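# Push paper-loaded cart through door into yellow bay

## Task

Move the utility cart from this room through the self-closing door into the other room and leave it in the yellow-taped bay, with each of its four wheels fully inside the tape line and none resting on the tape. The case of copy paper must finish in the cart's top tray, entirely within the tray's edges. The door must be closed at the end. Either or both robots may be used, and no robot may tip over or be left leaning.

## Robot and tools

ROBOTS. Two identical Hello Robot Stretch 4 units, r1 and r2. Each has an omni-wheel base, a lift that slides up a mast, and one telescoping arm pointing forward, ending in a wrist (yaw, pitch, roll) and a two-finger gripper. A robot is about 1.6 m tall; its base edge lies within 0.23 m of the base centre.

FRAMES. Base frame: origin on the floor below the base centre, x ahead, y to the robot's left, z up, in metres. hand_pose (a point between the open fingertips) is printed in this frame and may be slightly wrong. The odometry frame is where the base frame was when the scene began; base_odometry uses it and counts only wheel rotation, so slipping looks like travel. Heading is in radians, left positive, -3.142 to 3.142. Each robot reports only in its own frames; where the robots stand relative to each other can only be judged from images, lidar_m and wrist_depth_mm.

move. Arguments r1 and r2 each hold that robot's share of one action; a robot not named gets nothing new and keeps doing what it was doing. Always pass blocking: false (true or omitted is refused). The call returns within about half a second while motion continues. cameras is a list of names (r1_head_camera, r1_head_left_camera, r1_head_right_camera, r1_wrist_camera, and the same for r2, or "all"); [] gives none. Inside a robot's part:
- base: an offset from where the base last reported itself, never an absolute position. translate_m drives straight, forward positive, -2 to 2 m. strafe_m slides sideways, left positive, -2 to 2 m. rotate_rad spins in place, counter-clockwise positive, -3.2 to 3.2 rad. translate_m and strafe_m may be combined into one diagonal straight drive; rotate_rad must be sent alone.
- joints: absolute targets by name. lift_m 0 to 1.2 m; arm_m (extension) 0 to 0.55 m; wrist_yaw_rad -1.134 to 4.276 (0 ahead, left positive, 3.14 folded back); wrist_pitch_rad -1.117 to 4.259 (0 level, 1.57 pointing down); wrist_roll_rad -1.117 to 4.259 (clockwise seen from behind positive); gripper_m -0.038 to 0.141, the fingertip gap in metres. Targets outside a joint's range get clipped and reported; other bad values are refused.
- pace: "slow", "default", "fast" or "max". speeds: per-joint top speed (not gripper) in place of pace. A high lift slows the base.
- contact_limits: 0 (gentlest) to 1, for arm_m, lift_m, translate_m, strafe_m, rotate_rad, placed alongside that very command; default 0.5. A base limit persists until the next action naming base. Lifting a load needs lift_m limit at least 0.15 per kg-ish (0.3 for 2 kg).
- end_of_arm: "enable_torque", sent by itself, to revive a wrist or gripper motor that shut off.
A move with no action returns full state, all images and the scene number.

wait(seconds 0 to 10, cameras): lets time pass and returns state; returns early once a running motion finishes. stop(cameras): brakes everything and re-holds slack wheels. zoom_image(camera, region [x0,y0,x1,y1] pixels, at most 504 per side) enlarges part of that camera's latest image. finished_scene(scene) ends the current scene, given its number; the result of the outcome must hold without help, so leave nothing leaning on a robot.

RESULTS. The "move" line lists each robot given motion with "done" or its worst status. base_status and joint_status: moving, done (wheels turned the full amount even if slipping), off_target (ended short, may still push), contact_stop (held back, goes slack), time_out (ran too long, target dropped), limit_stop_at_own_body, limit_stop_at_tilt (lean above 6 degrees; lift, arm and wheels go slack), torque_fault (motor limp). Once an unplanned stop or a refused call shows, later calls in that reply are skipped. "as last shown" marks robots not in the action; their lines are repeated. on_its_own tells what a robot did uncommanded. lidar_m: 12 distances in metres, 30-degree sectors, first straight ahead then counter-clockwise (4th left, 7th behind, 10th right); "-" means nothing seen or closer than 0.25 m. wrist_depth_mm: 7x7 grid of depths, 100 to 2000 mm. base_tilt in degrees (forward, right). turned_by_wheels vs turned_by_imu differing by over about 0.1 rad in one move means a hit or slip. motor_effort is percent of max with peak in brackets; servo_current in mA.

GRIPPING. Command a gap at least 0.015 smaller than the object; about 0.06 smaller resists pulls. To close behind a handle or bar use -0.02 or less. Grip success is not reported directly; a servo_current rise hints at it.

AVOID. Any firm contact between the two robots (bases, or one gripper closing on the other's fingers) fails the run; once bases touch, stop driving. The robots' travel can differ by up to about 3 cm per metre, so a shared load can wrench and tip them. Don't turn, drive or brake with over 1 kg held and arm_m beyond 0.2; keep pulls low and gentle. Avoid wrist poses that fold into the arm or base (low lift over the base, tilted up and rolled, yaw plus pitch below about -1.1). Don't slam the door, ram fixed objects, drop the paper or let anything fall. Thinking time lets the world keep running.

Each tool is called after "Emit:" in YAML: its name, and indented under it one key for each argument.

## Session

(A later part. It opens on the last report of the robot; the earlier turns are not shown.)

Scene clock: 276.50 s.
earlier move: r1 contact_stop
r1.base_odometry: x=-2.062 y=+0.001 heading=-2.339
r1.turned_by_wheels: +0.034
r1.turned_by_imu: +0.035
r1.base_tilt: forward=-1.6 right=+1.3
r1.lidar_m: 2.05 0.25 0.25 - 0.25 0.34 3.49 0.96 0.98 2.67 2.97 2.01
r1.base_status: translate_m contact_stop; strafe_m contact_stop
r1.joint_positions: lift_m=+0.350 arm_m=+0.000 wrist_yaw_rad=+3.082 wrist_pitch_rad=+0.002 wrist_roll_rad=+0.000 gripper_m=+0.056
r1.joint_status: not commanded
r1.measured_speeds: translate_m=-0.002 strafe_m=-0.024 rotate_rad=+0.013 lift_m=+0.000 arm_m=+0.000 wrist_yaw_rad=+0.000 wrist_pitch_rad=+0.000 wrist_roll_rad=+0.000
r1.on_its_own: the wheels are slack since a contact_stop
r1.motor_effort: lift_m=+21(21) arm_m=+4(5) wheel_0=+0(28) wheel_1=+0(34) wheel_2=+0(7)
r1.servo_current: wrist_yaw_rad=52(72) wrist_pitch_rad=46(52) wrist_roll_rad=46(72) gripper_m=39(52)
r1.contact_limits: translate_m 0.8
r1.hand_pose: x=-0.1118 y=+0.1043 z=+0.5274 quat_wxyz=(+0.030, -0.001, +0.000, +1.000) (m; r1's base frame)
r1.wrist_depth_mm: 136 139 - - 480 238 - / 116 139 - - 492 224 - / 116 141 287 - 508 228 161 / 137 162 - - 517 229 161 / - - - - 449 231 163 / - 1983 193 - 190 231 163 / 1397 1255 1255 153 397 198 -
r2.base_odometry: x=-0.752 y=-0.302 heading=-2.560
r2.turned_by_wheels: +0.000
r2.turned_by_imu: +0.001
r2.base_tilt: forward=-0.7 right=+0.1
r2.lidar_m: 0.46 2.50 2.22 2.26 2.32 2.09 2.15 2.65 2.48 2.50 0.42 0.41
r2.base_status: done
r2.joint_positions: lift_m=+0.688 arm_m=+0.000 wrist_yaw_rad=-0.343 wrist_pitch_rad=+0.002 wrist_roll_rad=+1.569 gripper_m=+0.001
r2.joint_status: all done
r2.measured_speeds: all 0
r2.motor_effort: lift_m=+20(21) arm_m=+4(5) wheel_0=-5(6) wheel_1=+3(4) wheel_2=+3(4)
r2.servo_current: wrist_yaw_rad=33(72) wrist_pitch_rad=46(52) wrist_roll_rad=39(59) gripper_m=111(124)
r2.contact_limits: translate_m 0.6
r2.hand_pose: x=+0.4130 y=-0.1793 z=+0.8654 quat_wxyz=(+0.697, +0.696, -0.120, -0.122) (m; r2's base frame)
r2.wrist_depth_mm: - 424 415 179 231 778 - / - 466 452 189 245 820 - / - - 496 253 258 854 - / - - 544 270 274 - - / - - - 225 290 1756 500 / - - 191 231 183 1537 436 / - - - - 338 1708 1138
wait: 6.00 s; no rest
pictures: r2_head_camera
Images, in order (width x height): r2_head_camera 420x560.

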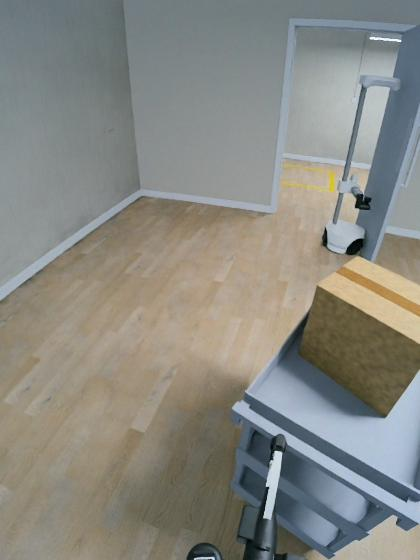

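Emit:
move:
  blocking: false
  r1: {"base": {"translate_m": 0.05, "strafe_m": 0.02}, "pace": "slow", "contact_limits": {"translate_m": 0.9}}
  cameras: ["r1_head_camera", "r1_head_left_camera"]

Scene clock: 281.43 s.
move: r1 moving
r1.base_odometry: x=-2.123 y=+0.057 heading=-2.274
r1.turned_by_wheels: +0.065
r1.turned_by_imu: +0.064
r1.base_tilt: forward=-1.6 right=+1.3
r1.lidar_m: 0.36 0.25 - 0.25 0.25 0.46 3.52 0.92 1.14 2.58 3.00 1.98
r1.base_status: translate_m moving; strafe_m moving
r1.joint_positions: lift_m=+0.350 arm_m=+0.000 wrist_yaw_rad=+3.082 wrist_pitch_rad=+0.002 wrist_roll_rad=+0.000 gripper_m=+0.056
r1.joint_status: not commanded
r1.measured_speeds: translate_m=+0.046 strafe_m=+0.009 rotate_rad=+0.001 lift_m=+0.000 arm_m=+0.000 wrist_yaw_rad=+0.000 wrist_pitch_rad=+0.000 wrist_roll_rad=+0.000
r1.motor_effort: lift_m=+21(21) arm_m=+4(4) wheel_0=+2(4) wheel_1=+13(13) wheel_2=-9(9)
r1.servo_current: wrist_yaw_rad=52(72) wrist_pitch_rad=39(52) wrist_roll_rad=39(72) gripper_m=46(52)
r1.contact_limits: translate_m 0.9
r1.hand_pose: x=-0.1118 y=+0.1043 z=+0.5274 quat_wxyz=(+0.030, -0.001, +0.000, +1.000) (m; r1's base frame)
r1.wrist_depth_mm: 136 139 - - - 370 207 / 116 139 - - - 379 211 / 116 141 289 - - 384 214 / 137 162 - - - 392 216 / - - - - - 397 217 / 1983 1983 194 - 187 399 219 / 1281 1229 1205 153 1255 301 218
r2: as last shown
r2.lidar_m: 0.48 2.49 2.24 2.25 2.33 2.09 2.12 2.66 2.47 2.50 0.43 0.41
r2.motor_effort: lift_m=+20(21) arm_m=+5(5) wheel_0=-5(5) wheel_1=+3(4) wheel_2=+4(4)
r2.servo_current: wrist_yaw_rad=52(59) wrist_pitch_rad=33(46) wrist_roll_rad=52(59) gripper_m=111(117)
r2.contact_limits: translate_m 0.6
r2.wrist_depth_mm: - 427 418 179 232 768 - / - 469 452 188 245 831 - / - - 496 253 258 842 - / - - 544 270 273 - - / - - - 224 291 1708 500 / - - 191 230 183 1499 436 / - - - - 336 1756 1118
pictures: r1_head_camera, r1_head_left_camera
Images, in order (width x height): r1_head_camera 420x560, r1_head_left_camera 420x672.

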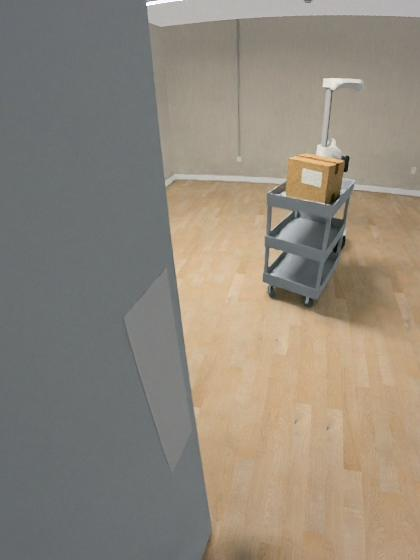

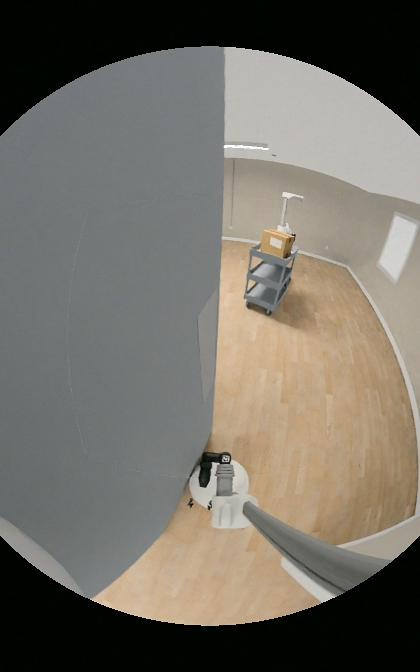

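Emit:
move:
  blocking: false
  r1: {"base": {"translate_m": 0.13, "strafe_m": 0.45}, "pace": "slow", "contact_limits": {"translate_m": 1.0}}
  cameras: []

Emit:
wait:
  seconds: 5.5
  cameras: ["r1_head_left_camera", "r2_head_camera"]

Scene clock: 298.37 s.
earlier move: r1 done
move: r1 moving
r1.base_odometry: x=-2.126 y=+0.004 heading=-2.276
r1.turned_by_wheels: -0.002
r1.turned_by_imu: -0.002
r1.base_tilt: forward=-1.6 right=+1.3
r1.lidar_m: 0.40 0.25 0.25 0.25 0.25 0.41 3.55 0.97 1.21 2.65 3.01 1.93
r1.base_status: translate_m moving; strafe_m moving
r1.joint_positions: lift_m=+0.350 arm_m=+0.000 wrist_yaw_rad=+3.082 wrist_pitch_rad=+0.002 wrist_roll_rad=+0.000 gripper_m=+0.056
r1.joint_status: not commanded
r1.measured_speeds: translate_m=+0.015 strafe_m=+0.049 rotate_rad=+0.000 lift_m=+0.000 arm_m=+0.000 wrist_yaw_rad=+0.000 wrist_pitch_rad=+0.000 wrist_roll_rad=+0.000
r1.motor_effort: lift_m=+21(21) arm_m=+4(4) wheel_0=-14(17) wheel_1=+11(14) wheel_2=-4(7)
r1.servo_current: wrist_yaw_rad=46(65) wrist_pitch_rad=39(52) wrist_roll_rad=39(59) gripper_m=46(46)
r1.contact_limits: translate_m 1
r1.hand_pose: x=-0.1118 y=+0.1043 z=+0.5274 quat_wxyz=(+0.030, -0.001, +0.000, +1.000) (m; r1's base frame)
r1.wrist_depth_mm: 136 139 - - - 291 185 / 116 139 - - - 296 187 / 116 140 287 - - 306 190 / 137 162 - - - 309 191 / - - - - - 310 193 / 1983 1863 193 1921 188 312 192 / 1281 1229 1229 153 1281 251 192
r2: as last shown
r2.base_tilt: forward=-0.7 right=+0.0
r2.lidar_m: 0.47 2.48 2.25 2.27 2.31 2.10 2.14 2.67 2.47 2.51 0.40 0.42
r2.motor_effort: lift_m=+20(20) arm_m=+4(4) wheel_0=-5(6) wheel_1=+4(4) wheel_2=+3(4)
r2.servo_current: wrist_yaw_rad=59(59) wrist_pitch_rad=39(52) wrist_roll_rad=39(52) gripper_m=111(117)
r2.contact_limits: translate_m 0.6
r2.wrist_depth_mm: - 421 418 179 231 778 - / - 469 455 189 244 820 - / - - 492 253 257 842 - / - - 549 270 274 - - / - - - 224 290 1756 500 / - - 191 229 183 1537 439 / - - - - 338 1708 1138
pictures: none
No camera images: "cameras" was empty.

Scene clock: 301.17 s.
earlier move: r1 contact_stop
r1.base_odometry: x=-2.044 y=-0.122 heading=-2.257
r1.turned_by_wheels: +0.019
r1.turned_by_imu: +0.027
r1.base_tilt: forward=-1.6 right=+1.3
r1.lidar_m: 2.08 0.25 0.25 - 0.25 0.33 3.57 1.09 1.31 2.74 3.19 1.96
r1.base_status: translate_m contact_stop (by the wheels' count: +0.047 of +0.130); strafe_m contact_stop (by the wheels' count: +0.156 of +0.450)
r1.joint_positions: lift_m=+0.350 arm_m=+0.000 wrist_yaw_rad=+3.082 wrist_pitch_rad=+0.002 wrist_roll_rad=+0.000 gripper_m=+0.056
r1.joint_status: not commanded
r1.measured_speeds: all 0
r1.on_its_own: the wheels are slack since a contact_stop
r1.motor_effort: lift_m=+20(21) arm_m=+4(4) wheel_0=+0(28) wheel_1=+0(36) wheel_2=+0(12)
r1.servo_current: wrist_yaw_rad=59(65) wrist_pitch_rad=46(52) wrist_roll_rad=39(72) gripper_m=39(46)
r1.contact_limits: translate_m 1
r1.hand_pose: x=-0.1118 y=+0.1045 z=+0.5275 quat_wxyz=(+0.030, -0.001, +0.000, +1.000) (m; r1's base frame)
r1.wrist_depth_mm: 136 138 - - 492 244 - / 109 138 - - 500 230 165 / 113 138 246 - 512 252 165 / 133 154 - - 521 236 167 / - - - - 459 238 168 / - - 194 1983 187 221 168 / 1336 1255 1255 153 404 204 -
r2.base_odometry: x=-0.752 y=-0.302 heading=-2.560
r2.turned_by_wheels: +0.000
r2.turned_by_imu: +0.000
r2.base_tilt: forward=-0.7 right=+0.1
r2.lidar_m: 0.47 2.49 2.20 2.25 2.31 2.10 2.11 2.67 2.48 2.52 0.44 0.42
r2.base_status: not commanded
r2.joint_positions: lift_m=+0.688 arm_m=+0.000 wrist_yaw_rad=-0.343 wrist_pitch_rad=+0.002 wrist_roll_rad=+1.569 gripper_m=+0.001
r2.joint_status: not commanded
r2.measured_speeds: all 0
r2.motor_effort: lift_m=+20(21) arm_m=+4(5) wheel_0=-5(6) wheel_1=+3(4) wheel_2=+3(4)
r2.servo_current: wrist_yaw_rad=46(65) wrist_pitch_rad=39(52) wrist_roll_rad=59(59) gripper_m=104(117)
r2.contact_limits: translate_m 0.6
r2.hand_pose: x=+0.4130 y=-0.1793 z=+0.8654 quat_wxyz=(+0.697, +0.696, -0.120, -0.122) (m; r2's base frame)
r2.wrist_depth_mm: - 424 418 179 233 768 - / - 466 455 189 245 820 - / - - 492 252 258 842 - / - - 549 270 273 - - / - - - 224 290 1661 504 / - - 191 230 183 1499 439 / - - - - 338 1708 1138
wait: 2.80 of 5.5 s (r1 has come to rest)
pictures: r1_head_left_camera, r2_head_camera
Images, in order (width x height): r1_head_left_camera 420x672, r2_head_camera 420x560.

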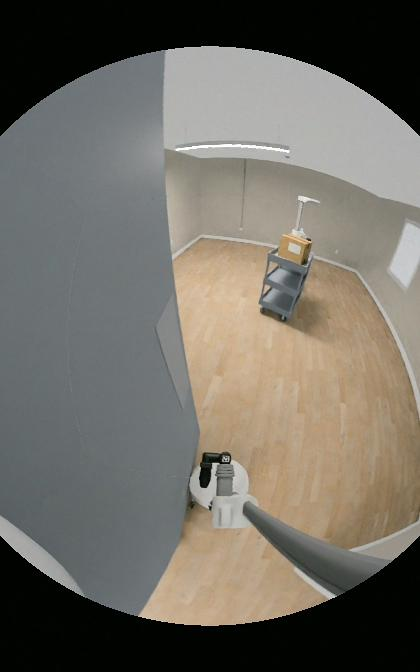

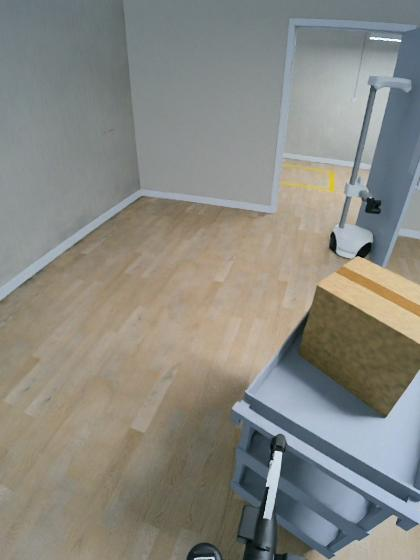

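Emit:
move:
  blocking: false
  r1: {"base": {"rotate_rad": 1.2}, "contact_limits": {"rotate_rad": 0.8}}
  cameras: []

Emit:
wait:
  seconds: 2
  cameras: ["r1_head_camera", "r1_head_left_camera"]

Scene clock: 324.47 s.
move: r1 moving
r1.base_odometry: x=-2.045 y=-0.122 heading=-2.005
r1.turned_by_wheels: +0.252
r1.turned_by_imu: +0.252
r1.base_tilt: forward=-1.6 right=+1.3
r1.lidar_m: 0.37 0.25 - 0.25 0.25 0.52 3.72 1.06 2.47 2.87 3.88 1.92
r1.base_status: rotate_rad moving
r1.joint_positions: lift_m=+0.350 arm_m=+0.000 wrist_yaw_rad=+3.082 wrist_pitch_rad=+0.002 wrist_roll_rad=+0.000 gripper_m=+0.056
r1.joint_status: not commanded
r1.measured_speeds: translate_m=-0.001 strafe_m=-0.003 rotate_rad=+0.970 lift_m=+0.000 arm_m=+0.000 wrist_yaw_rad=+0.000 wrist_pitch_rad=+0.000 wrist_roll_rad=+0.000
r1.motor_effort: lift_m=+20(20) arm_m=+4(4) wheel_0=-12(15) wheel_1=-2(4) wheel_2=-8(9)
r1.servo_current: wrist_yaw_rad=46(52) wrist_pitch_rad=33(46) wrist_roll_rad=46(59) gripper_m=46(52)
r1.contact_limits: rotate_rad 0.8
r1.hand_pose: x=-0.1118 y=+0.1045 z=+0.5275 quat_wxyz=(+0.030, -0.001, +0.000, +1.000) (m; r1's base frame)
r1.wrist_depth_mm: 136 138 - - - 410 224 / 110 138 - - - 433 230 / 113 138 251 - - 442 233 / 134 154 - - - 449 235 / - - - - - 459 237 / - 1661 193 1983 188 389 238 / - 1078 1229 153 1281 336 -
r2: as last shown
r2.lidar_m: 0.48 2.51 2.23 2.26 2.33 2.11 2.14 2.68 2.45 2.52 0.40 0.41
r2.motor_effort: lift_m=+20(21) arm_m=+4(5) wheel_0=-5(5) wheel_1=+3(4) wheel_2=+4(4)
r2.servo_current: wrist_yaw_rad=59(59) wrist_pitch_rad=39(46) wrist_roll_rad=52(72) gripper_m=111(111)
r2.contact_limits: translate_m 0.6
r2.wrist_depth_mm: - 421 418 179 232 768 - / - 469 452 189 246 820 - / - - 496 252 258 866 - / - - 544 270 273 - - / - - - 224 291 1708 500 / - - 191 231 182 1499 439 / - - - - 338 1708 1118
pictures: none
No camera images: "cameras" was empty.

Scene clock: 325.83 s.
earlier move: r1 done
r1.base_odometry: x=-2.045 y=-0.121 heading=-1.057
r1.turned_by_wheels: +0.947
r1.turned_by_imu: +0.807
r1.base_tilt: forward=-1.9 right=+1.4
r1.lidar_m: 0.25 0.25 0.25 0.32 3.61 1.08 1.38 2.75 3.19 1.91 2.02 0.28
r1.base_status: done
r1.joint_positions: lift_m=+0.350 arm_m=-0.001 wrist_yaw_rad=+3.097 wrist_pitch_rad=+0.002 wrist_roll_rad=+0.000 gripper_m=+0.056
r1.joint_status: not commanded
r1.measured_speeds: all 0
r1.motor_effort: lift_m=+20(20) arm_m=+14(14) wheel_0=-4(16) wheel_1=+17(20) wheel_2=-19(24)
r1.servo_current: wrist_yaw_rad=98(104) wrist_pitch_rad=46(52) wrist_roll_rad=52(78) gripper_m=46(52)
r1.contact_limits: rotate_rad 0.8
r1.hand_pose: x=-0.1141 y=+0.1003 z=+0.5275 quat_wxyz=(+0.022, -0.001, +0.000, +1.000) (m; r1's base frame)
r1.wrist_depth_mm: - 135 - - 1138 - - / - 136 - - 1138 - - / 106 136 189 - 1160 - - / 117 136 255 - 1118 - - / - - - - 1118 - - / - - 195 1983 187 1756 1756 / 1397 1229 1229 153 1118 1182 1281
r2.base_odometry: x=-0.752 y=-0.302 heading=-2.560
r2.turned_by_wheels: +0.000
r2.turned_by_imu: +0.000
r2.base_tilt: forward=-0.7 right=+0.1
r2.lidar_m: 0.48 2.49 2.25 2.25 2.32 2.10 2.15 2.62 2.48 2.51 0.43 0.41
r2.base_status: not commanded
r2.joint_positions: lift_m=+0.688 arm_m=+0.000 wrist_yaw_rad=-0.343 wrist_pitch_rad=+0.002 wrist_roll_rad=+1.569 gripper_m=+0.001
r2.joint_status: not commanded
r2.measured_speeds: all 0
r2.motor_effort: lift_m=+20(21) arm_m=+4(5) wheel_0=-6(6) wheel_1=+3(4) wheel_2=+3(4)
r2.servo_current: wrist_yaw_rad=59(59) wrist_pitch_rad=39(46) wrist_roll_rad=52(72) gripper_m=104(117)
r2.contact_limits: translate_m 0.6
r2.hand_pose: x=+0.4130 y=-0.1793 z=+0.8654 quat_wxyz=(+0.697, +0.696, -0.120, -0.122) (m; r2's base frame)
r2.wrist_depth_mm: - 421 415 179 233 788 - / - 469 455 188 245 820 - / - - 496 253 259 854 - / - - 549 270 273 - - / - - - 224 290 1756 500 / - - 191 231 182 1499 439 / - - - - 336 1756 1160
wait: 1.37 of 2 s (r1 has come to rest)
pictures: r1_head_camera, r1_head_left_camera
Images, in order (width x height): r1_head_camera 420x560, r1_head_left_camera 420x672.

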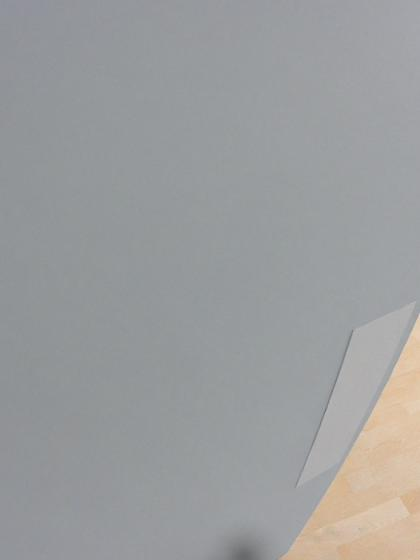

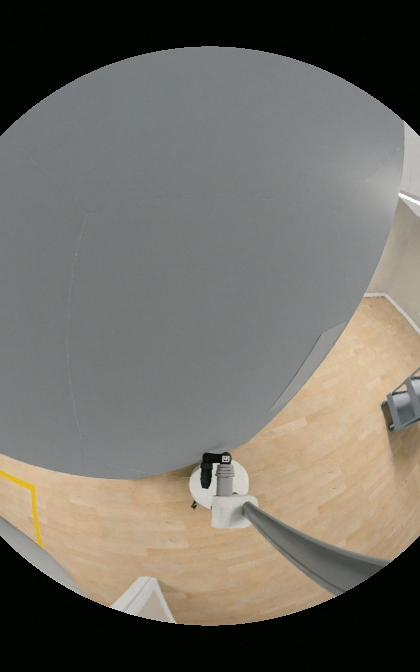

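Emit:
move:
  blocking: false
  r1: {"base": {"translate_m": 0.38, "strafe_m": -0.06}, "pace": "slow", "contact_limits": {"translate_m": 0.95}}
  cameras: []

Emit:
wait:
  seconds: 4.5
  cameras: ["r1_head_left_camera", "r2_head_camera"]

Scene clock: 337.13 s.
move: r1 moving
r1.base_odometry: x=-2.040 y=-0.133 heading=-1.057
r1.turned_by_wheels: +0.000
r1.turned_by_imu: +0.015
r1.base_tilt: forward=-2.7 right=+1.9
r1.lidar_m: 0.25 0.25 0.25 0.34 3.60 1.09 1.43 2.75 3.23 1.91 2.02 0.27
r1.base_status: translate_m moving; strafe_m moving
r1.joint_positions: lift_m=+0.350 arm_m=-0.001 wrist_yaw_rad=+3.097 wrist_pitch_rad=+0.002 wrist_roll_rad=+0.000 gripper_m=+0.056
r1.joint_status: not commanded
r1.measured_speeds: translate_m=+0.049 strafe_m=-0.008 rotate_rad=+0.000 lift_m=+0.000 arm_m=+0.000 wrist_yaw_rad=+0.000 wrist_pitch_rad=+0.000 wrist_roll_rad=+0.000
r1.motor_effort: lift_m=+20(20) arm_m=+15(15) wheel_0=+4(5) wheel_1=+23(23) wheel_2=-27(27)
r1.servo_current: wrist_yaw_rad=85(104) wrist_pitch_rad=39(46) wrist_roll_rad=46(72) gripper_m=46(46)
r1.contact_limits: translate_m 0.95
r1.hand_pose: x=-0.1142 y=+0.1003 z=+0.5275 quat_wxyz=(+0.022, -0.001, +0.000, +1.000) (m; r1's base frame)
r1.wrist_depth_mm: - 136 - - 1138 - - / - 136 - - 1138 - - / 107 136 186 - - - - / 116 136 247 - - - - / - - - - - - - / - - 194 1921 187 1756 1756 / 1430 1255 1229 153 1182 1138 1281
r2: as last shown
r2.base_tilt: forward=-0.7 right=+0.0
r2.lidar_m: 0.48 2.49 2.23 2.28 2.29 2.08 2.13 2.66 2.46 2.49 0.42 0.41
r2.motor_effort: lift_m=+20(21) arm_m=+4(5) wheel_0=-6(6) wheel_1=+3(4) wheel_2=+4(4)
r2.servo_current: wrist_yaw_rad=39(52) wrist_pitch_rad=39(39) wrist_roll_rad=46(52) gripper_m=111(111)
r2.contact_limits: translate_m 0.6
r2.wrist_depth_mm: - 424 415 179 232 759 - / - 466 452 189 245 831 - / - - 492 253 258 854 - / - - 549 270 274 - - / - - - 224 291 1756 504 / - - 191 230 182 1464 439 / - - - - 336 1708 1138
pictures: none
No camera images: "cameras" was empty.

Scene clock: 341.63 s.
earlier move: r1 contact_stop
r1.base_odometry: x=-2.168 y=-0.022 heading=-1.210
r1.turned_by_wheels: -0.152
r1.turned_by_imu: -0.140
r1.base_tilt: forward=-1.6 right=+1.2
r1.lidar_m: 0.25 0.25 0.25 0.38 3.63 1.00 1.17 2.55 2.81 1.90 1.88 0.25
r1.base_status: translate_m contact_stop; strafe_m contact_stop
r1.joint_positions: lift_m=+0.350 arm_m=+0.000 wrist_yaw_rad=+3.084 wrist_pitch_rad=+0.002 wrist_roll_rad=+0.000 gripper_m=+0.056
r1.joint_status: not commanded
r1.measured_speeds: translate_m=-0.016 strafe_m=-0.009 rotate_rad=-0.001 lift_m=+0.000 arm_m=+0.000 wrist_yaw_rad=+0.000 wrist_pitch_rad=+0.000 wrist_roll_rad=+0.000
r1.on_its_own: the wheels are slack since a contact_stop
r1.motor_effort: lift_m=+18(21) arm_m=+5(15) wheel_0=+0(13) wheel_1=+1(29) wheel_2=+1(36)
r1.servo_current: wrist_yaw_rad=59(104) wrist_pitch_rad=46(52) wrist_roll_rad=59(72) gripper_m=39(46)
r1.contact_limits: translate_m 0.95
r1.hand_pose: x=-0.1120 y=+0.1040 z=+0.5276 quat_wxyz=(+0.029, -0.001, +0.000, +1.000) (m; r1's base frame)
r1.wrist_depth_mm: 136 137 - - 1042 - - / - 137 - - 1025 - - / 112 138 218 - 1060 - - / 123 138 - - 1060 - - / - - - - 1042 - - / - - 194 1756 187 1863 1756 / 1397 1229 1229 154 1042 1160 1281
r2.base_odometry: x=-0.752 y=-0.302 heading=-2.560
r2.turned_by_wheels: +0.000
r2.turned_by_imu: +0.001
r2.base_tilt: forward=-0.7 right=+0.1
r2.lidar_m: 0.46 2.48 2.23 2.28 2.28 2.11 2.14 2.70 2.47 2.52 0.41 0.42
r2.base_status: not commanded
r2.joint_positions: lift_m=+0.688 arm_m=+0.000 wrist_yaw_rad=-0.343 wrist_pitch_rad=+0.002 wrist_roll_rad=+1.569 gripper_m=+0.001
r2.joint_status: not commanded
r2.measured_speeds: all 0
r2.motor_effort: lift_m=+20(21) arm_m=+4(5) wheel_0=-5(6) wheel_1=+3(4) wheel_2=+4(4)
r2.servo_current: wrist_yaw_rad=52(59) wrist_pitch_rad=33(46) wrist_roll_rad=52(59) gripper_m=117(117)
r2.contact_limits: translate_m 0.6
r2.hand_pose: x=+0.4130 y=-0.1793 z=+0.8654 quat_wxyz=(+0.697, +0.696, -0.120, -0.122) (m; r2's base frame)
r2.wrist_depth_mm: - 421 415 179 231 768 - / - 466 452 188 245 820 - / - - 496 253 257 842 - / - - 549 270 274 - - / - - - 224 291 1708 500 / - - 190 230 183 1499 439 / - - - - 338 1756 1118
wait: 4.50 s; no rest
pictures: r1_head_left_camera, r2_head_camera
Images, in order (width x height): r1_head_left_camera 420x672, r2_head_camera 420x560.

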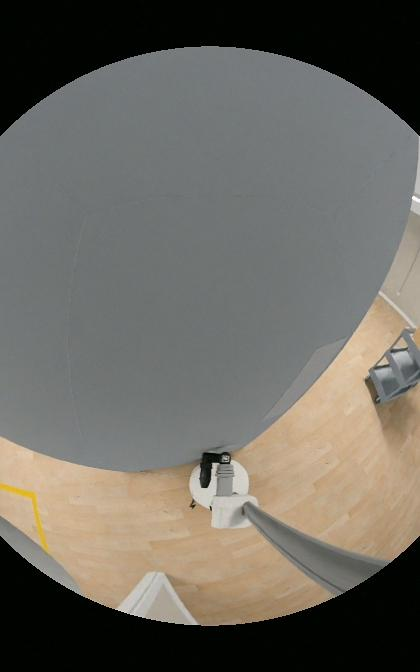

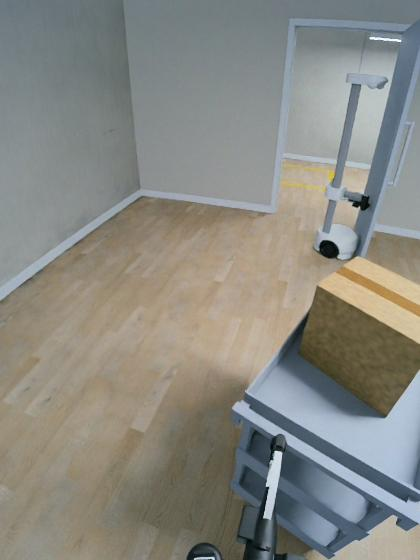

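Emit:
move:
  blocking: false
  r1: {"base": {"translate_m": 0.1, "strafe_m": -0.13}, "pace": "slow", "contact_limits": {"translate_m": 1.0}}
  cameras: []

Emit:
wait:
  seconds: 2.2
  cameras: ["r1_head_camera"]

Scene clock: 359.20 s.
earlier move: r1 contact_stop
move: r1 moving
r1.base_odometry: x=-2.205 y=-0.010 heading=-1.202
r1.turned_by_wheels: +0.008
r1.turned_by_imu: +0.007
r1.base_tilt: forward=-1.6 right=+1.3
r1.lidar_m: 0.25 0.25 0.25 0.40 3.62 0.98 1.19 2.55 2.81 1.98 1.86 0.25
r1.base_status: earlier translate_m contact_stop (by the wheels' count: -0.170 of +0.380); earlier strafe_m contact_stop (by the wheels' count: -0.087 of -0.060); translate_m moving; strafe_m moving
r1.joint_positions: lift_m=+0.350 arm_m=+0.000 wrist_yaw_rad=+3.084 wrist_pitch_rad=+0.002 wrist_roll_rad=+0.000 gripper_m=+0.056
r1.joint_status: not commanded
r1.measured_speeds: translate_m=+0.030 strafe_m=-0.040 rotate_rad=+0.000 lift_m=+0.000 arm_m=+0.000 wrist_yaw_rad=+0.000 wrist_pitch_rad=+0.000 wrist_roll_rad=+0.000
r1.motor_effort: lift_m=+18(18) arm_m=+4(5) wheel_0=+11(14) wheel_1=+2(3) wheel_2=-9(11)
r1.servo_current: wrist_yaw_rad=39(59) wrist_pitch_rad=46(46) wrist_roll_rad=59(59) gripper_m=46(46)
r1.contact_limits: translate_m 1
r1.hand_pose: x=-0.1120 y=+0.1040 z=+0.5276 quat_wxyz=(+0.029, -0.001, +0.000, +1.000) (m; r1's base frame)
r1.wrist_depth_mm: 136 137 - - 1042 - - / - 137 - - 1025 - - / 112 138 216 - 1042 - - / 124 138 - - 1025 - - / - - - - 1025 - - / - - 194 1756 188 1863 1808 / 1397 1229 1205 154 1042 1182 1308
r2: as last shown
r2.lidar_m: 0.49 2.48 2.24 2.26 2.31 2.12 2.14 2.64 2.49 2.50 0.40 0.40
r2.motor_effort: lift_m=+20(21) arm_m=+4(4) wheel_0=-5(5) wheel_1=+4(4) wheel_2=+3(4)
r2.servo_current: wrist_yaw_rad=59(59) wrist_pitch_rad=46(46) wrist_roll_rad=39(52) gripper_m=111(117)
r2.contact_limits: translate_m 0.6
r2.wrist_depth_mm: - 424 418 179 231 768 - / - 466 452 189 245 820 - / - - 496 252 258 854 - / - - 544 270 274 - - / - - - 224 291 1661 504 / - - 191 229 182 1537 439 / - - - - 336 1708 1138
pictures: none
No camera images: "cameras" was empty.

Scene clock: 361.40 s.
earlier move: r1 moving
r1.base_odometry: x=-2.284 y=-0.139 heading=-1.202
r1.turned_by_wheels: +0.000
r1.turned_by_imu: +0.000
r1.base_tilt: forward=-1.6 right=+1.3
r1.lidar_m: 0.25 0.25 0.25 0.38 3.77 1.11 1.45 2.59 2.86 1.72 1.71 2.68
r1.base_status: translate_m moving; strafe_m moving
r1.joint_positions: lift_m=+0.350 arm_m=+0.000 wrist_yaw_rad=+3.084 wrist_pitch_rad=+0.002 wrist_roll_rad=+0.000 gripper_m=+0.056
r1.joint_status: not commanded
r1.measured_speeds: all 0
r1.motor_effort: lift_m=+18(18) arm_m=+4(5) wheel_0=+8(14) wheel_1=+2(4) wheel_2=-5(11)
r1.servo_current: wrist_yaw_rad=59(65) wrist_pitch_rad=46(52) wrist_roll_rad=65(65) gripper_m=46(52)
r1.contact_limits: translate_m 1
r1.hand_pose: x=-0.1120 y=+0.1040 z=+0.5276 quat_wxyz=(+0.029, -0.001, +0.000, +1.000) (m; r1's base frame)
r1.wrist_depth_mm: 136 137 - - - - - / - 137 - - - - - / 112 137 220 - - - - / 124 139 - - - - - / - - - - - - - / - - 193 1863 187 1661 1661 / 1430 1229 1229 154 1182 1118 1281
r2.base_odometry: x=-0.752 y=-0.302 heading=-2.560
r2.turned_by_wheels: +0.000
r2.turned_by_imu: +0.000
r2.base_tilt: forward=-0.7 right=+0.1
r2.lidar_m: 0.47 2.46 2.25 2.24 2.34 2.12 2.14 2.68 2.47 2.50 0.43 0.41
r2.base_status: not commanded
r2.joint_positions: lift_m=+0.688 arm_m=+0.000 wrist_yaw_rad=-0.343 wrist_pitch_rad=+0.002 wrist_roll_rad=+1.569 gripper_m=+0.001
r2.joint_status: not commanded
r2.measured_speeds: all 0
r2.motor_effort: lift_m=+20(21) arm_m=+4(5) wheel_0=-5(6) wheel_1=+3(4) wheel_2=+4(4)
r2.servo_current: wrist_yaw_rad=46(65) wrist_pitch_rad=39(46) wrist_roll_rad=59(59) gripper_m=111(117)
r2.contact_limits: translate_m 0.6
r2.hand_pose: x=+0.4130 y=-0.1793 z=+0.8654 quat_wxyz=(+0.697, +0.696, -0.120, -0.122) (m; r2's base frame)
r2.wrist_depth_mm: - 424 415 178 232 778 - / - 466 455 189 245 831 - / - - 496 252 257 842 - / - - 544 271 273 - - / - - - 224 291 1756 504 / - - 191 230 183 1537 439 / - - - - 338 1756 1138
wait: 2.20 s; no rest
pictures: r1_head_camera
Images, in order (width x height): r1_head_camera 420x560.

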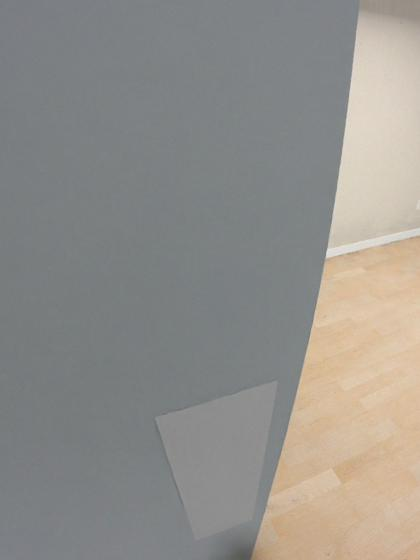

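Emit:
move:
  blocking: false
  r1: {"base": {"translate_m": 0.33, "strafe_m": 0.14}, "pace": "slow", "contact_limits": {"translate_m": 1.0}}
  cameras: []

Emit:
wait:
  seconds: 4.5
  cameras: ["r1_head_camera", "r2_head_camera"]

Scene clock: 367.10 s.
earlier move: r1 done
move: r1 moving
r1.base_odometry: x=-2.274 y=-0.149 heading=-1.202
r1.turned_by_wheels: +0.000
r1.turned_by_imu: +0.000
r1.base_tilt: forward=-1.6 right=+1.3
r1.lidar_m: 0.25 0.25 0.25 0.38 3.77 1.13 1.47 2.60 2.88 1.71 1.72 2.67
r1.base_status: translate_m moving; strafe_m moving
r1.joint_positions: lift_m=+0.350 arm_m=+0.000 wrist_yaw_rad=+3.084 wrist_pitch_rad=+0.002 wrist_roll_rad=+0.000 gripper_m=+0.056
r1.joint_status: not commanded
r1.measured_speeds: translate_m=+0.049 strafe_m=+0.021 rotate_rad=-0.003 lift_m=+0.000 arm_m=+0.000 wrist_yaw_rad=+0.000 wrist_pitch_rad=+0.000 wrist_roll_rad=+0.000
r1.motor_effort: lift_m=+18(18) arm_m=+4(5) wheel_0=+4(9) wheel_1=+9(11) wheel_2=-11(11)
r1.servo_current: wrist_yaw_rad=46(59) wrist_pitch_rad=39(46) wrist_roll_rad=52(72) gripper_m=39(46)
r1.contact_limits: translate_m 1
r1.hand_pose: x=-0.1120 y=+0.1040 z=+0.5276 quat_wxyz=(+0.029, -0.001, +0.000, +1.000) (m; r1's base frame)
r1.wrist_depth_mm: 135 137 - - - - - / - 138 - - - - - / 112 138 219 - - - - / 125 138 - - - - - / - - - - - - - / - - 194 1808 188 1661 1756 / 1430 1255 1229 153 1205 1138 1255
r2: as last shown
r2.lidar_m: 0.50 2.50 2.23 2.24 2.33 2.09 2.14 2.67 2.47 2.51 0.41 0.41
r2.motor_effort: lift_m=+20(21) arm_m=+4(4) wheel_0=-5(5) wheel_1=+4(4) wheel_2=+3(4)
r2.servo_current: wrist_yaw_rad=46(59) wrist_pitch_rad=46(46) wrist_roll_rad=46(52) gripper_m=111(111)
r2.contact_limits: translate_m 0.6
r2.wrist_depth_mm: - 421 415 179 231 768 - / - 466 452 188 244 820 - / - - 500 253 258 842 - / - - 549 268 273 - - / - - - 224 291 1708 500 / - - 191 231 183 1464 439 / - - - - 338 1661 1138
pictures: none
No camera images: "cameras" was empty.

Scene clock: 371.50 s.
earlier move: r1 contact_stop
r1.base_odometry: x=-2.221 y=-0.229 heading=-1.190
r1.turned_by_wheels: +0.012
r1.turned_by_imu: +0.022
r1.base_tilt: forward=-1.6 right=+1.3
r1.lidar_m: 0.25 0.25 0.25 0.32 3.80 1.19 1.54 2.68 3.02 1.71 1.75 2.53
r1.base_status: translate_m contact_stop (by the wheels' count: +0.106 of +0.330); strafe_m contact_stop (by the wheels' count: +0.028 of +0.140)
r1.joint_positions: lift_m=+0.350 arm_m=+0.000 wrist_yaw_rad=+3.083 wrist_pitch_rad=+0.002 wrist_roll_rad=+0.000 gripper_m=+0.056
r1.joint_status: not commanded
r1.measured_speeds: all 0
r1.on_its_own: the wheels are slack since a contact_stop
r1.motor_effort: lift_m=+19(20) arm_m=+5(19) wheel_0=+0(9) wheel_1=+0(32) wheel_2=+0(34)
r1.servo_current: wrist_yaw_rad=46(124) wrist_pitch_rad=46(52) wrist_roll_rad=39(72) gripper_m=46(46)
r1.contact_limits: translate_m 1
r1.hand_pose: x=-0.1119 y=+0.1042 z=+0.5276 quat_wxyz=(+0.029, -0.001, +0.000, +1.000) (m; r1's base frame)
r1.wrist_depth_mm: - 137 - - - - - / - 137 - - - - - / 111 137 216 - - - - / 125 140 - - - - - / - - - - - - - / 1863 1983 194 1921 187 1921 1756 / 1397 1229 1205 153 1205 1182 1308
r2.base_odometry: x=-0.752 y=-0.302 heading=-2.560
r2.turned_by_wheels: +0.000
r2.turned_by_imu: +0.001
r2.base_tilt: forward=-0.7 right=+0.1
r2.lidar_m: 0.49 2.49 2.23 2.25 2.34 2.11 2.14 2.68 2.46 2.50 0.42 0.42
r2.base_status: not commanded
r2.joint_positions: lift_m=+0.688 arm_m=+0.000 wrist_yaw_rad=-0.343 wrist_pitch_rad=+0.002 wrist_roll_rad=+1.569 gripper_m=+0.001
r2.joint_status: not commanded
r2.measured_speeds: all 0
r2.motor_effort: lift_m=+20(21) arm_m=+4(5) wheel_0=-5(6) wheel_1=+3(4) wheel_2=+3(4)
r2.servo_current: wrist_yaw_rad=59(59) wrist_pitch_rad=39(46) wrist_roll_rad=46(59) gripper_m=104(117)
r2.contact_limits: translate_m 0.6
r2.hand_pose: x=+0.4130 y=-0.1793 z=+0.8654 quat_wxyz=(+0.697, +0.696, -0.120, -0.122) (m; r2's base frame)
r2.wrist_depth_mm: - 424 418 178 232 778 - / - 466 455 189 244 820 - / - - 496 252 258 842 - / - - 544 270 273 - - / - - - 224 290 1708 508 / - - 190 230 182 1499 439 / - - - - 336 1708 1118
wait: 4.40 of 4.5 s (r1 has come to rest)
pictures: r1_head_camera, r2_head_camera
Images, in order (width x height): r1_head_camera 420x560, r2_head_camera 420x560.

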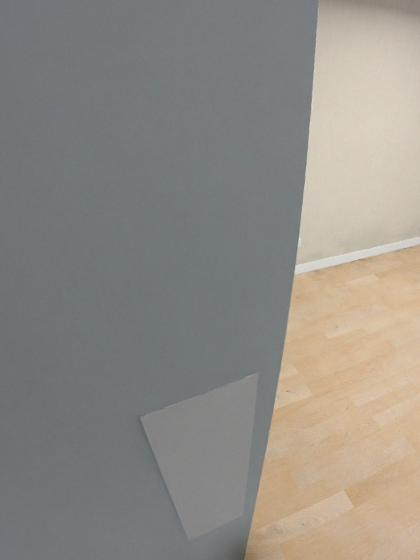

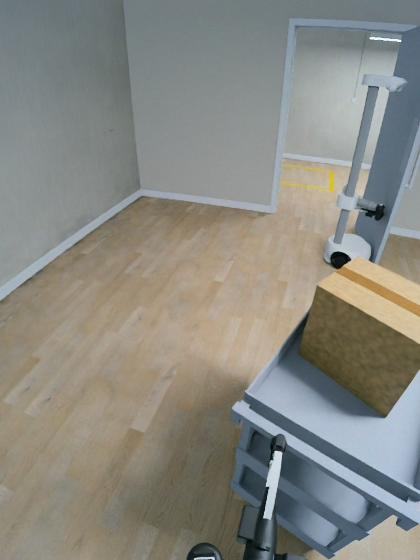

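Emit:
move:
  blocking: false
  r1: {"base": {"translate_m": 0.06, "strafe_m": -0.02}, "pace": "slow", "contact_limits": {"translate_m": 1.0}}
  cameras: []

Emit:
wait:
  seconds: 1.5
  cameras: ["r1_head_right_camera"]

Scene clock: 408.50 s.
move: r1 moving
r1.base_odometry: x=-2.220 y=-0.242 heading=-1.189
r1.turned_by_wheels: +0.000
r1.turned_by_imu: +0.000
r1.base_tilt: forward=-1.6 right=+1.3
r1.lidar_m: 0.25 0.25 0.25 0.34 3.81 1.20 1.57 2.71 3.02 1.71 1.75 2.53
r1.base_status: translate_m moving; strafe_m moving
r1.joint_positions: lift_m=+0.350 arm_m=+0.000 wrist_yaw_rad=+3.083 wrist_pitch_rad=+0.002 wrist_roll_rad=+0.000 gripper_m=+0.056
r1.joint_status: not commanded
r1.measured_speeds: translate_m=+0.050 strafe_m=-0.016 rotate_rad=+0.002 lift_m=+0.000 arm_m=+0.000 wrist_yaw_rad=+0.000 wrist_pitch_rad=+0.000 wrist_roll_rad=+0.000
r1.motor_effort: lift_m=+19(19) arm_m=+4(5) wheel_0=+9(11) wheel_1=+7(7) wheel_2=-10(11)
r1.servo_current: wrist_yaw_rad=59(59) wrist_pitch_rad=39(52) wrist_roll_rad=52(65) gripper_m=39(46)
r1.contact_limits: translate_m 1
r1.hand_pose: x=-0.1119 y=+0.1042 z=+0.5276 quat_wxyz=(+0.029, -0.001, +0.000, +1.000) (m; r1's base frame)
r1.wrist_depth_mm: - 137 - - - - - / - 137 - - - - - / 111 138 211 - - - - / 124 140 - - - - - / - - - - - - - / 1921 1921 193 1921 187 1863 1808 / 1366 1182 1229 153 1205 1182 1281
r2: as last shown
r2.turned_by_imu: +0.000
r2.lidar_m: 0.50 2.50 2.22 2.26 2.33 2.11 2.12 2.67 2.47 2.48 0.42 0.40
r2.motor_effort: lift_m=+20(21) arm_m=+4(5) wheel_0=-5(5) wheel_1=+3(4) wheel_2=+4(4)
r2.servo_current: wrist_yaw_rad=52(52) wrist_pitch_rad=39(46) wrist_roll_rad=52(59) gripper_m=111(111)
r2.contact_limits: translate_m 0.6
r2.wrist_depth_mm: - 421 415 178 232 778 - / - 466 452 188 245 820 - / - - 496 253 258 866 - / - - 539 270 274 - - / - - - 224 291 1756 508 / - - 191 230 182 1537 436 / - - - - 340 1756 1138
pictures: none
No camera images: "cameras" was empty.

Scene clock: 409.83 s.
earlier move: r1 done
r1.base_odometry: x=-2.217 y=-0.292 heading=-1.189
r1.turned_by_wheels: +0.000
r1.turned_by_imu: +0.000
r1.base_tilt: forward=-1.6 right=+1.3
r1.lidar_m: 0.25 1.99 0.25 0.33 3.84 1.25 1.64 2.75 3.05 1.67 1.71 2.46
r1.base_status: done
r1.joint_positions: lift_m=+0.350 arm_m=+0.000 wrist_yaw_rad=+3.083 wrist_pitch_rad=+0.002 wrist_roll_rad=+0.000 gripper_m=+0.056
r1.joint_status: not commanded
r1.measured_speeds: all 0
r1.motor_effort: lift_m=+19(19) arm_m=+4(5) wheel_0=+5(11) wheel_1=+5(9) wheel_2=-6(11)
r1.servo_current: wrist_yaw_rad=39(72) wrist_pitch_rad=46(52) wrist_roll_rad=52(65) gripper_m=39(46)
r1.contact_limits: translate_m 1
r1.hand_pose: x=-0.1119 y=+0.1042 z=+0.5276 quat_wxyz=(+0.029, -0.001, +0.000, +1.000) (m; r1's base frame)
r1.wrist_depth_mm: - 137 - - - - - / - 137 - - - - - / 111 138 216 - - - - / 125 140 - - - - - / - - - - - - - / 1921 1983 193 1983 187 1863 1808 / 1366 1205 1229 153 1229 1160 1308
r2.base_odometry: x=-0.752 y=-0.302 heading=-2.560
r2.turned_by_wheels: +0.000
r2.turned_by_imu: +0.000
r2.base_tilt: forward=-0.6 right=+0.0
r2.lidar_m: 0.49 2.49 2.24 2.25 2.33 2.10 2.12 2.67 2.49 2.50 0.41 0.40
r2.base_status: not commanded
r2.joint_positions: lift_m=+0.688 arm_m=+0.000 wrist_yaw_rad=-0.343 wrist_pitch_rad=+0.002 wrist_roll_rad=+1.569 gripper_m=+0.001
r2.joint_status: not commanded
r2.measured_speeds: all 0
r2.motor_effort: lift_m=+20(21) arm_m=+4(5) wheel_0=-5(5) wheel_1=+3(4) wheel_2=+4(4)
r2.servo_current: wrist_yaw_rad=46(65) wrist_pitch_rad=39(46) wrist_roll_rad=52(59) gripper_m=111(117)
r2.contact_limits: translate_m 0.6
r2.hand_pose: x=+0.4130 y=-0.1793 z=+0.8654 quat_wxyz=(+0.697, +0.696, -0.120, -0.122) (m; r2's base frame)
r2.wrist_depth_mm: - 424 415 179 232 778 - / - 469 452 188 244 831 - / - - 500 252 257 - - / - - 544 270 273 - - / - - - 224 291 1708 500 / - - 191 231 183 1499 436 / - - - - 338 1708 1160
wait: 1.33 of 1.5 s (r1 has come to rest)
pictures: r1_head_right_camera
Images, in order (width x height): r1_head_right_camera 420x672.

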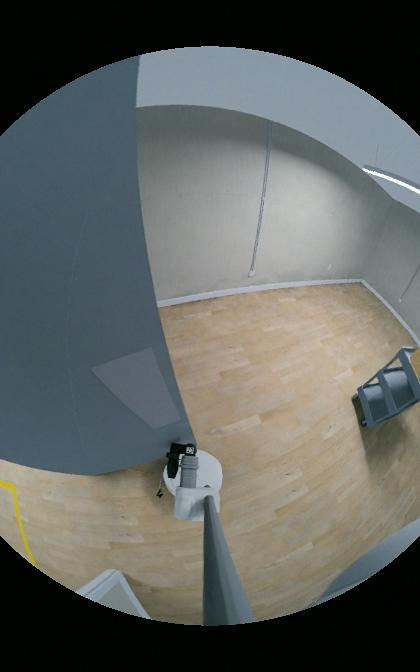

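Emit:
move:
  blocking: false
  r1: {"base": {"translate_m": 0.09, "strafe_m": 0.03}, "pace": "slow", "contact_limits": {"translate_m": 1.0}}
  cameras: []

Emit:
wait:
  seconds: 2
  cameras: ["r1_head_right_camera"]

Scene clock: 415.63 s.
move: r1 moving
r1.base_odometry: x=-2.208 y=-0.302 heading=-1.189
r1.turned_by_wheels: +0.001
r1.turned_by_imu: +0.000
r1.base_tilt: forward=-1.6 right=+1.3
r1.lidar_m: 0.25 2.00 0.25 0.32 3.83 1.25 1.61 2.76 3.07 1.67 1.73 2.46
r1.base_status: translate_m moving; strafe_m moving
r1.joint_positions: lift_m=+0.350 arm_m=+0.000 wrist_yaw_rad=+3.083 wrist_pitch_rad=+0.002 wrist_roll_rad=+0.000 gripper_m=+0.056
r1.joint_status: not commanded
r1.measured_speeds: translate_m=+0.048 strafe_m=+0.016 rotate_rad=+0.001 lift_m=+0.000 arm_m=+0.000 wrist_yaw_rad=+0.000 wrist_pitch_rad=+0.000 wrist_roll_rad=+0.000
r1.motor_effort: lift_m=+19(19) arm_m=+5(5) wheel_0=+5(8) wheel_1=+9(10) wheel_2=-9(11)
r1.servo_current: wrist_yaw_rad=52(65) wrist_pitch_rad=39(52) wrist_roll_rad=59(59) gripper_m=39(46)
r1.contact_limits: translate_m 1
r1.hand_pose: x=-0.1119 y=+0.1042 z=+0.5276 quat_wxyz=(+0.029, -0.001, +0.000, +1.000) (m; r1's base frame)
r1.wrist_depth_mm: - 137 - - - - - / - 137 - - - - - / 111 138 211 - - - - / 124 140 - - - - - / - - - - - - - / 1921 1983 193 1983 187 1863 1808 / 1366 1205 1229 153 1182 1182 1281
r2: as last shown
r2.base_tilt: forward=-0.7 right=+0.1
r2.lidar_m: 0.48 2.50 2.24 2.26 2.31 2.10 2.15 2.69 2.47 2.52 0.42 0.42
r2.motor_effort: lift_m=+20(20) arm_m=+4(5) wheel_0=-5(5) wheel_1=+3(4) wheel_2=+4(4)
r2.servo_current: wrist_yaw_rad=33(59) wrist_pitch_rad=39(46) wrist_roll_rad=46(65) gripper_m=111(111)
r2.contact_limits: translate_m 0.6
r2.wrist_depth_mm: - 421 418 179 231 768 - / - 469 455 189 245 809 - / - - 496 252 258 - - / - - 544 268 274 - - / - - - 224 290 1756 500 / - - 191 231 182 1499 436 / - - - - 336 1756 1138
pictures: none
No camera images: "cameras" was empty.

Scene clock: 417.63 s.
earlier move: r1 contact_stop
r1.base_odometry: x=-2.236 y=-0.287 heading=-1.228
r1.turned_by_wheels: -0.040
r1.turned_by_imu: -0.021
r1.base_tilt: forward=-1.6 right=+1.3
r1.lidar_m: 0.25 2.00 0.25 0.32 3.83 1.24 1.58 2.73 3.01 1.67 1.68 2.54
r1.base_status: translate_m contact_stop; strafe_m contact_stop
r1.joint_positions: lift_m=+0.350 arm_m=+0.000 wrist_yaw_rad=+3.083 wrist_pitch_rad=+0.002 wrist_roll_rad=+0.000 gripper_m=+0.056
r1.joint_status: not commanded
r1.measured_speeds: translate_m=-0.032 strafe_m=-0.003 rotate_rad=-0.058 lift_m=+0.000 arm_m=+0.000 wrist_yaw_rad=-0.012 wrist_pitch_rad=+0.000 wrist_roll_rad=+0.000
r1.on_its_own: the wheels are slack since a contact_stop
r1.motor_effort: lift_m=+19(20) arm_m=+4(18) wheel_0=+0(8) wheel_1=+0(35) wheel_2=-1(35)
r1.servo_current: wrist_yaw_rad=59(117) wrist_pitch_rad=46(52) wrist_roll_rad=46(59) gripper_m=46(46)
r1.contact_limits: translate_m 1
r1.hand_pose: x=-0.1119 y=+0.1042 z=+0.5276 quat_wxyz=(+0.029, -0.001, +0.000, +1.000) (m; r1's base frame)
r1.wrist_depth_mm: - 137 - - - - - / - 138 - - - - - / 112 138 219 - - - - / 129 143 - - - - - / - - - - - - - / 1921 1921 193 1921 187 1863 1808 / 1397 1182 1205 153 1205 1205 1308
r2.base_odometry: x=-0.752 y=-0.302 heading=-2.560
r2.turned_by_wheels: +0.000
r2.turned_by_imu: +0.000
r2.base_tilt: forward=-0.7 right=+0.1
r2.lidar_m: 0.49 2.47 2.23 2.26 2.33 2.10 2.14 2.70 2.48 2.51 0.43 0.40
r2.base_status: not commanded
r2.joint_positions: lift_m=+0.688 arm_m=+0.000 wrist_yaw_rad=-0.343 wrist_pitch_rad=+0.002 wrist_roll_rad=+1.569 gripper_m=+0.001
r2.joint_status: not commanded
r2.measured_speeds: all 0
r2.motor_effort: lift_m=+20(21) arm_m=+4(5) wheel_0=-5(6) wheel_1=+3(4) wheel_2=+3(4)
r2.servo_current: wrist_yaw_rad=46(65) wrist_pitch_rad=39(46) wrist_roll_rad=52(65) gripper_m=111(111)
r2.contact_limits: translate_m 0.6
r2.hand_pose: x=+0.4130 y=-0.1793 z=+0.8654 quat_wxyz=(+0.697, +0.696, -0.120, -0.122) (m; r2's base frame)
r2.wrist_depth_mm: - 424 418 178 232 768 - / - 466 452 189 244 831 - / - - 492 252 257 854 - / - - 544 268 274 - - / - - - 224 293 1661 504 / - - 191 229 182 1537 439 / - - - - 334 1808 1118
wait: 2.00 s; no rest
pictures: r1_head_right_camera
Images, in order (width x height): r1_head_right_camera 420x672.

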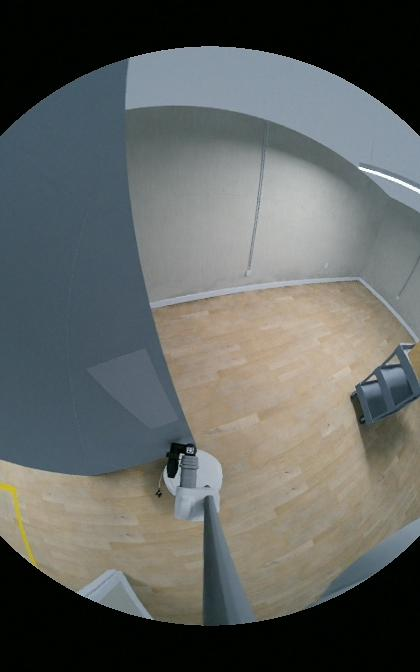

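Emit:
move:
  blocking: false
  r1: {"base": {"translate_m": 0.05, "strafe_m": -0.1}, "pace": "slow", "contact_limits": {"translate_m": 1.0}}
  cameras: []

Emit:
wait:
  seconds: 2
  cameras: ["r1_head_camera"]

Scene clock: 483.30 s.
earlier move: r1 contact_stop
move: r1 moving
r1.base_odometry: x=-2.255 y=-0.285 heading=-1.235
r1.turned_by_wheels: -0.007
r1.turned_by_imu: -0.007
r1.base_tilt: forward=-1.6 right=+1.3
r1.lidar_m: 0.25 2.02 0.25 0.30 3.84 1.23 1.57 2.71 3.00 1.64 1.67 2.57
r1.base_status: earlier translate_m contact_stop (by the wheels' count: -0.024 of +0.090); earlier strafe_m contact_stop (by the wheels' count: -0.023 of +0.030); translate_m moving; strafe_m moving
r1.joint_positions: lift_m=+0.350 arm_m=+0.000 wrist_yaw_rad=+3.083 wrist_pitch_rad=+0.002 wrist_roll_rad=+0.000 gripper_m=+0.056
r1.joint_status: not commanded
r1.measured_speeds: translate_m=+0.022 strafe_m=-0.043 rotate_rad=+0.001 lift_m=+0.000 arm_m=+0.000 wrist_yaw_rad=+0.000 wrist_pitch_rad=+0.000 wrist_roll_rad=+0.000
r1.motor_effort: lift_m=+19(19) arm_m=+4(4) wheel_0=+9(11) wheel_1=+0(4) wheel_2=-8(8)
r1.servo_current: wrist_yaw_rad=59(72) wrist_pitch_rad=33(46) wrist_roll_rad=52(65) gripper_m=46(46)
r1.contact_limits: translate_m 1
r1.hand_pose: x=-0.1119 y=+0.1042 z=+0.5276 quat_wxyz=(+0.029, -0.001, +0.000, +1.000) (m; r1's base frame)
r1.wrist_depth_mm: - 137 - - - - - / - 137 - - - - - / 111 138 209 - - - - / 128 141 - - - - - / - - - - - - - / 1863 1983 194 1921 187 1863 1863 / 1366 1229 1229 154 1229 1182 1336
r2: as last shown
r2.turned_by_imu: +0.001
r2.base_tilt: forward=-0.7 right=+0.0
r2.lidar_m: 0.50 2.51 2.24 2.24 2.30 2.12 2.14 2.67 2.46 2.52 0.42 0.42
r2.motor_effort: lift_m=+20(21) arm_m=+4(4) wheel_0=-6(6) wheel_1=+4(4) wheel_2=+4(4)
r2.servo_current: wrist_yaw_rad=46(59) wrist_pitch_rad=39(46) wrist_roll_rad=39(59) gripper_m=111(117)
r2.contact_limits: translate_m 0.6
r2.wrist_depth_mm: - 427 415 179 232 768 - / - 469 452 189 245 820 - / - - 496 252 258 854 - / - - 544 270 273 - - / - - - 224 290 1756 504 / - - 191 230 183 1537 439 / - - - - 336 1756 1138
pictures: none
No camera images: "cameras" was empty.

Scene clock: 485.20 s.
earlier move: r1 done
r1.base_odometry: x=-2.324 y=-0.357 heading=-1.235
r1.turned_by_wheels: +0.000
r1.turned_by_imu: +0.000
r1.base_tilt: forward=-1.6 right=+1.3
r1.lidar_m: 2.04 0.25 0.25 0.34 3.94 1.33 1.75 2.73 3.00 1.54 1.57 2.55
r1.base_status: done
r1.joint_positions: lift_m=+0.350 arm_m=+0.000 wrist_yaw_rad=+3.083 wrist_pitch_rad=+0.002 wrist_roll_rad=+0.000 gripper_m=+0.056
r1.joint_status: not commanded
r1.measured_speeds: all 0
r1.motor_effort: lift_m=+19(19) arm_m=+4(4) wheel_0=+5(11) wheel_1=+0(4) wheel_2=-4(8)
r1.servo_current: wrist_yaw_rad=52(72) wrist_pitch_rad=46(52) wrist_roll_rad=52(65) gripper_m=39(52)
r1.contact_limits: translate_m 1
r1.hand_pose: x=-0.1119 y=+0.1042 z=+0.5276 quat_wxyz=(+0.029, -0.001, +0.000, +1.000) (m; r1's base frame)
r1.wrist_depth_mm: - 137 - - - - - / - 137 - - - - - / 111 137 209 - - - - / 128 141 - - - - - / - - - - - - - / 1921 1863 195 1921 187 1708 1863 / 1366 1229 1205 153 1281 1205 1308
r2.base_odometry: x=-0.752 y=-0.302 heading=-2.560
r2.turned_by_wheels: +0.000
r2.turned_by_imu: +0.000
r2.base_tilt: forward=-0.6 right=+0.1
r2.lidar_m: 0.50 2.48 2.24 2.26 2.32 2.11 2.14 2.65 2.47 2.50 0.41 0.41
r2.base_status: not commanded
r2.joint_positions: lift_m=+0.688 arm_m=+0.000 wrist_yaw_rad=-0.343 wrist_pitch_rad=+0.002 wrist_roll_rad=+1.569 gripper_m=+0.001
r2.joint_status: not commanded
r2.measured_speeds: all 0
r2.motor_effort: lift_m=+20(21) arm_m=+4(5) wheel_0=-5(6) wheel_1=+4(4) wheel_2=+3(4)
r2.servo_current: wrist_yaw_rad=59(65) wrist_pitch_rad=39(46) wrist_roll_rad=33(59) gripper_m=111(117)
r2.contact_limits: translate_m 0.6
r2.hand_pose: x=+0.4130 y=-0.1793 z=+0.8654 quat_wxyz=(+0.697, +0.696, -0.120, -0.122) (m; r2's base frame)
r2.wrist_depth_mm: - 421 415 179 232 778 - / - 469 455 189 245 820 - / - - 492 253 258 - - / - - 544 270 274 - - / - - - 224 290 1708 500 / - - 191 230 183 1537 439 / - - - - 338 1756 1160
wait: 1.90 of 2 s (r1 has come to rest)
pictures: r1_head_camera
Images, in order (width x height): r1_head_camera 420x560.

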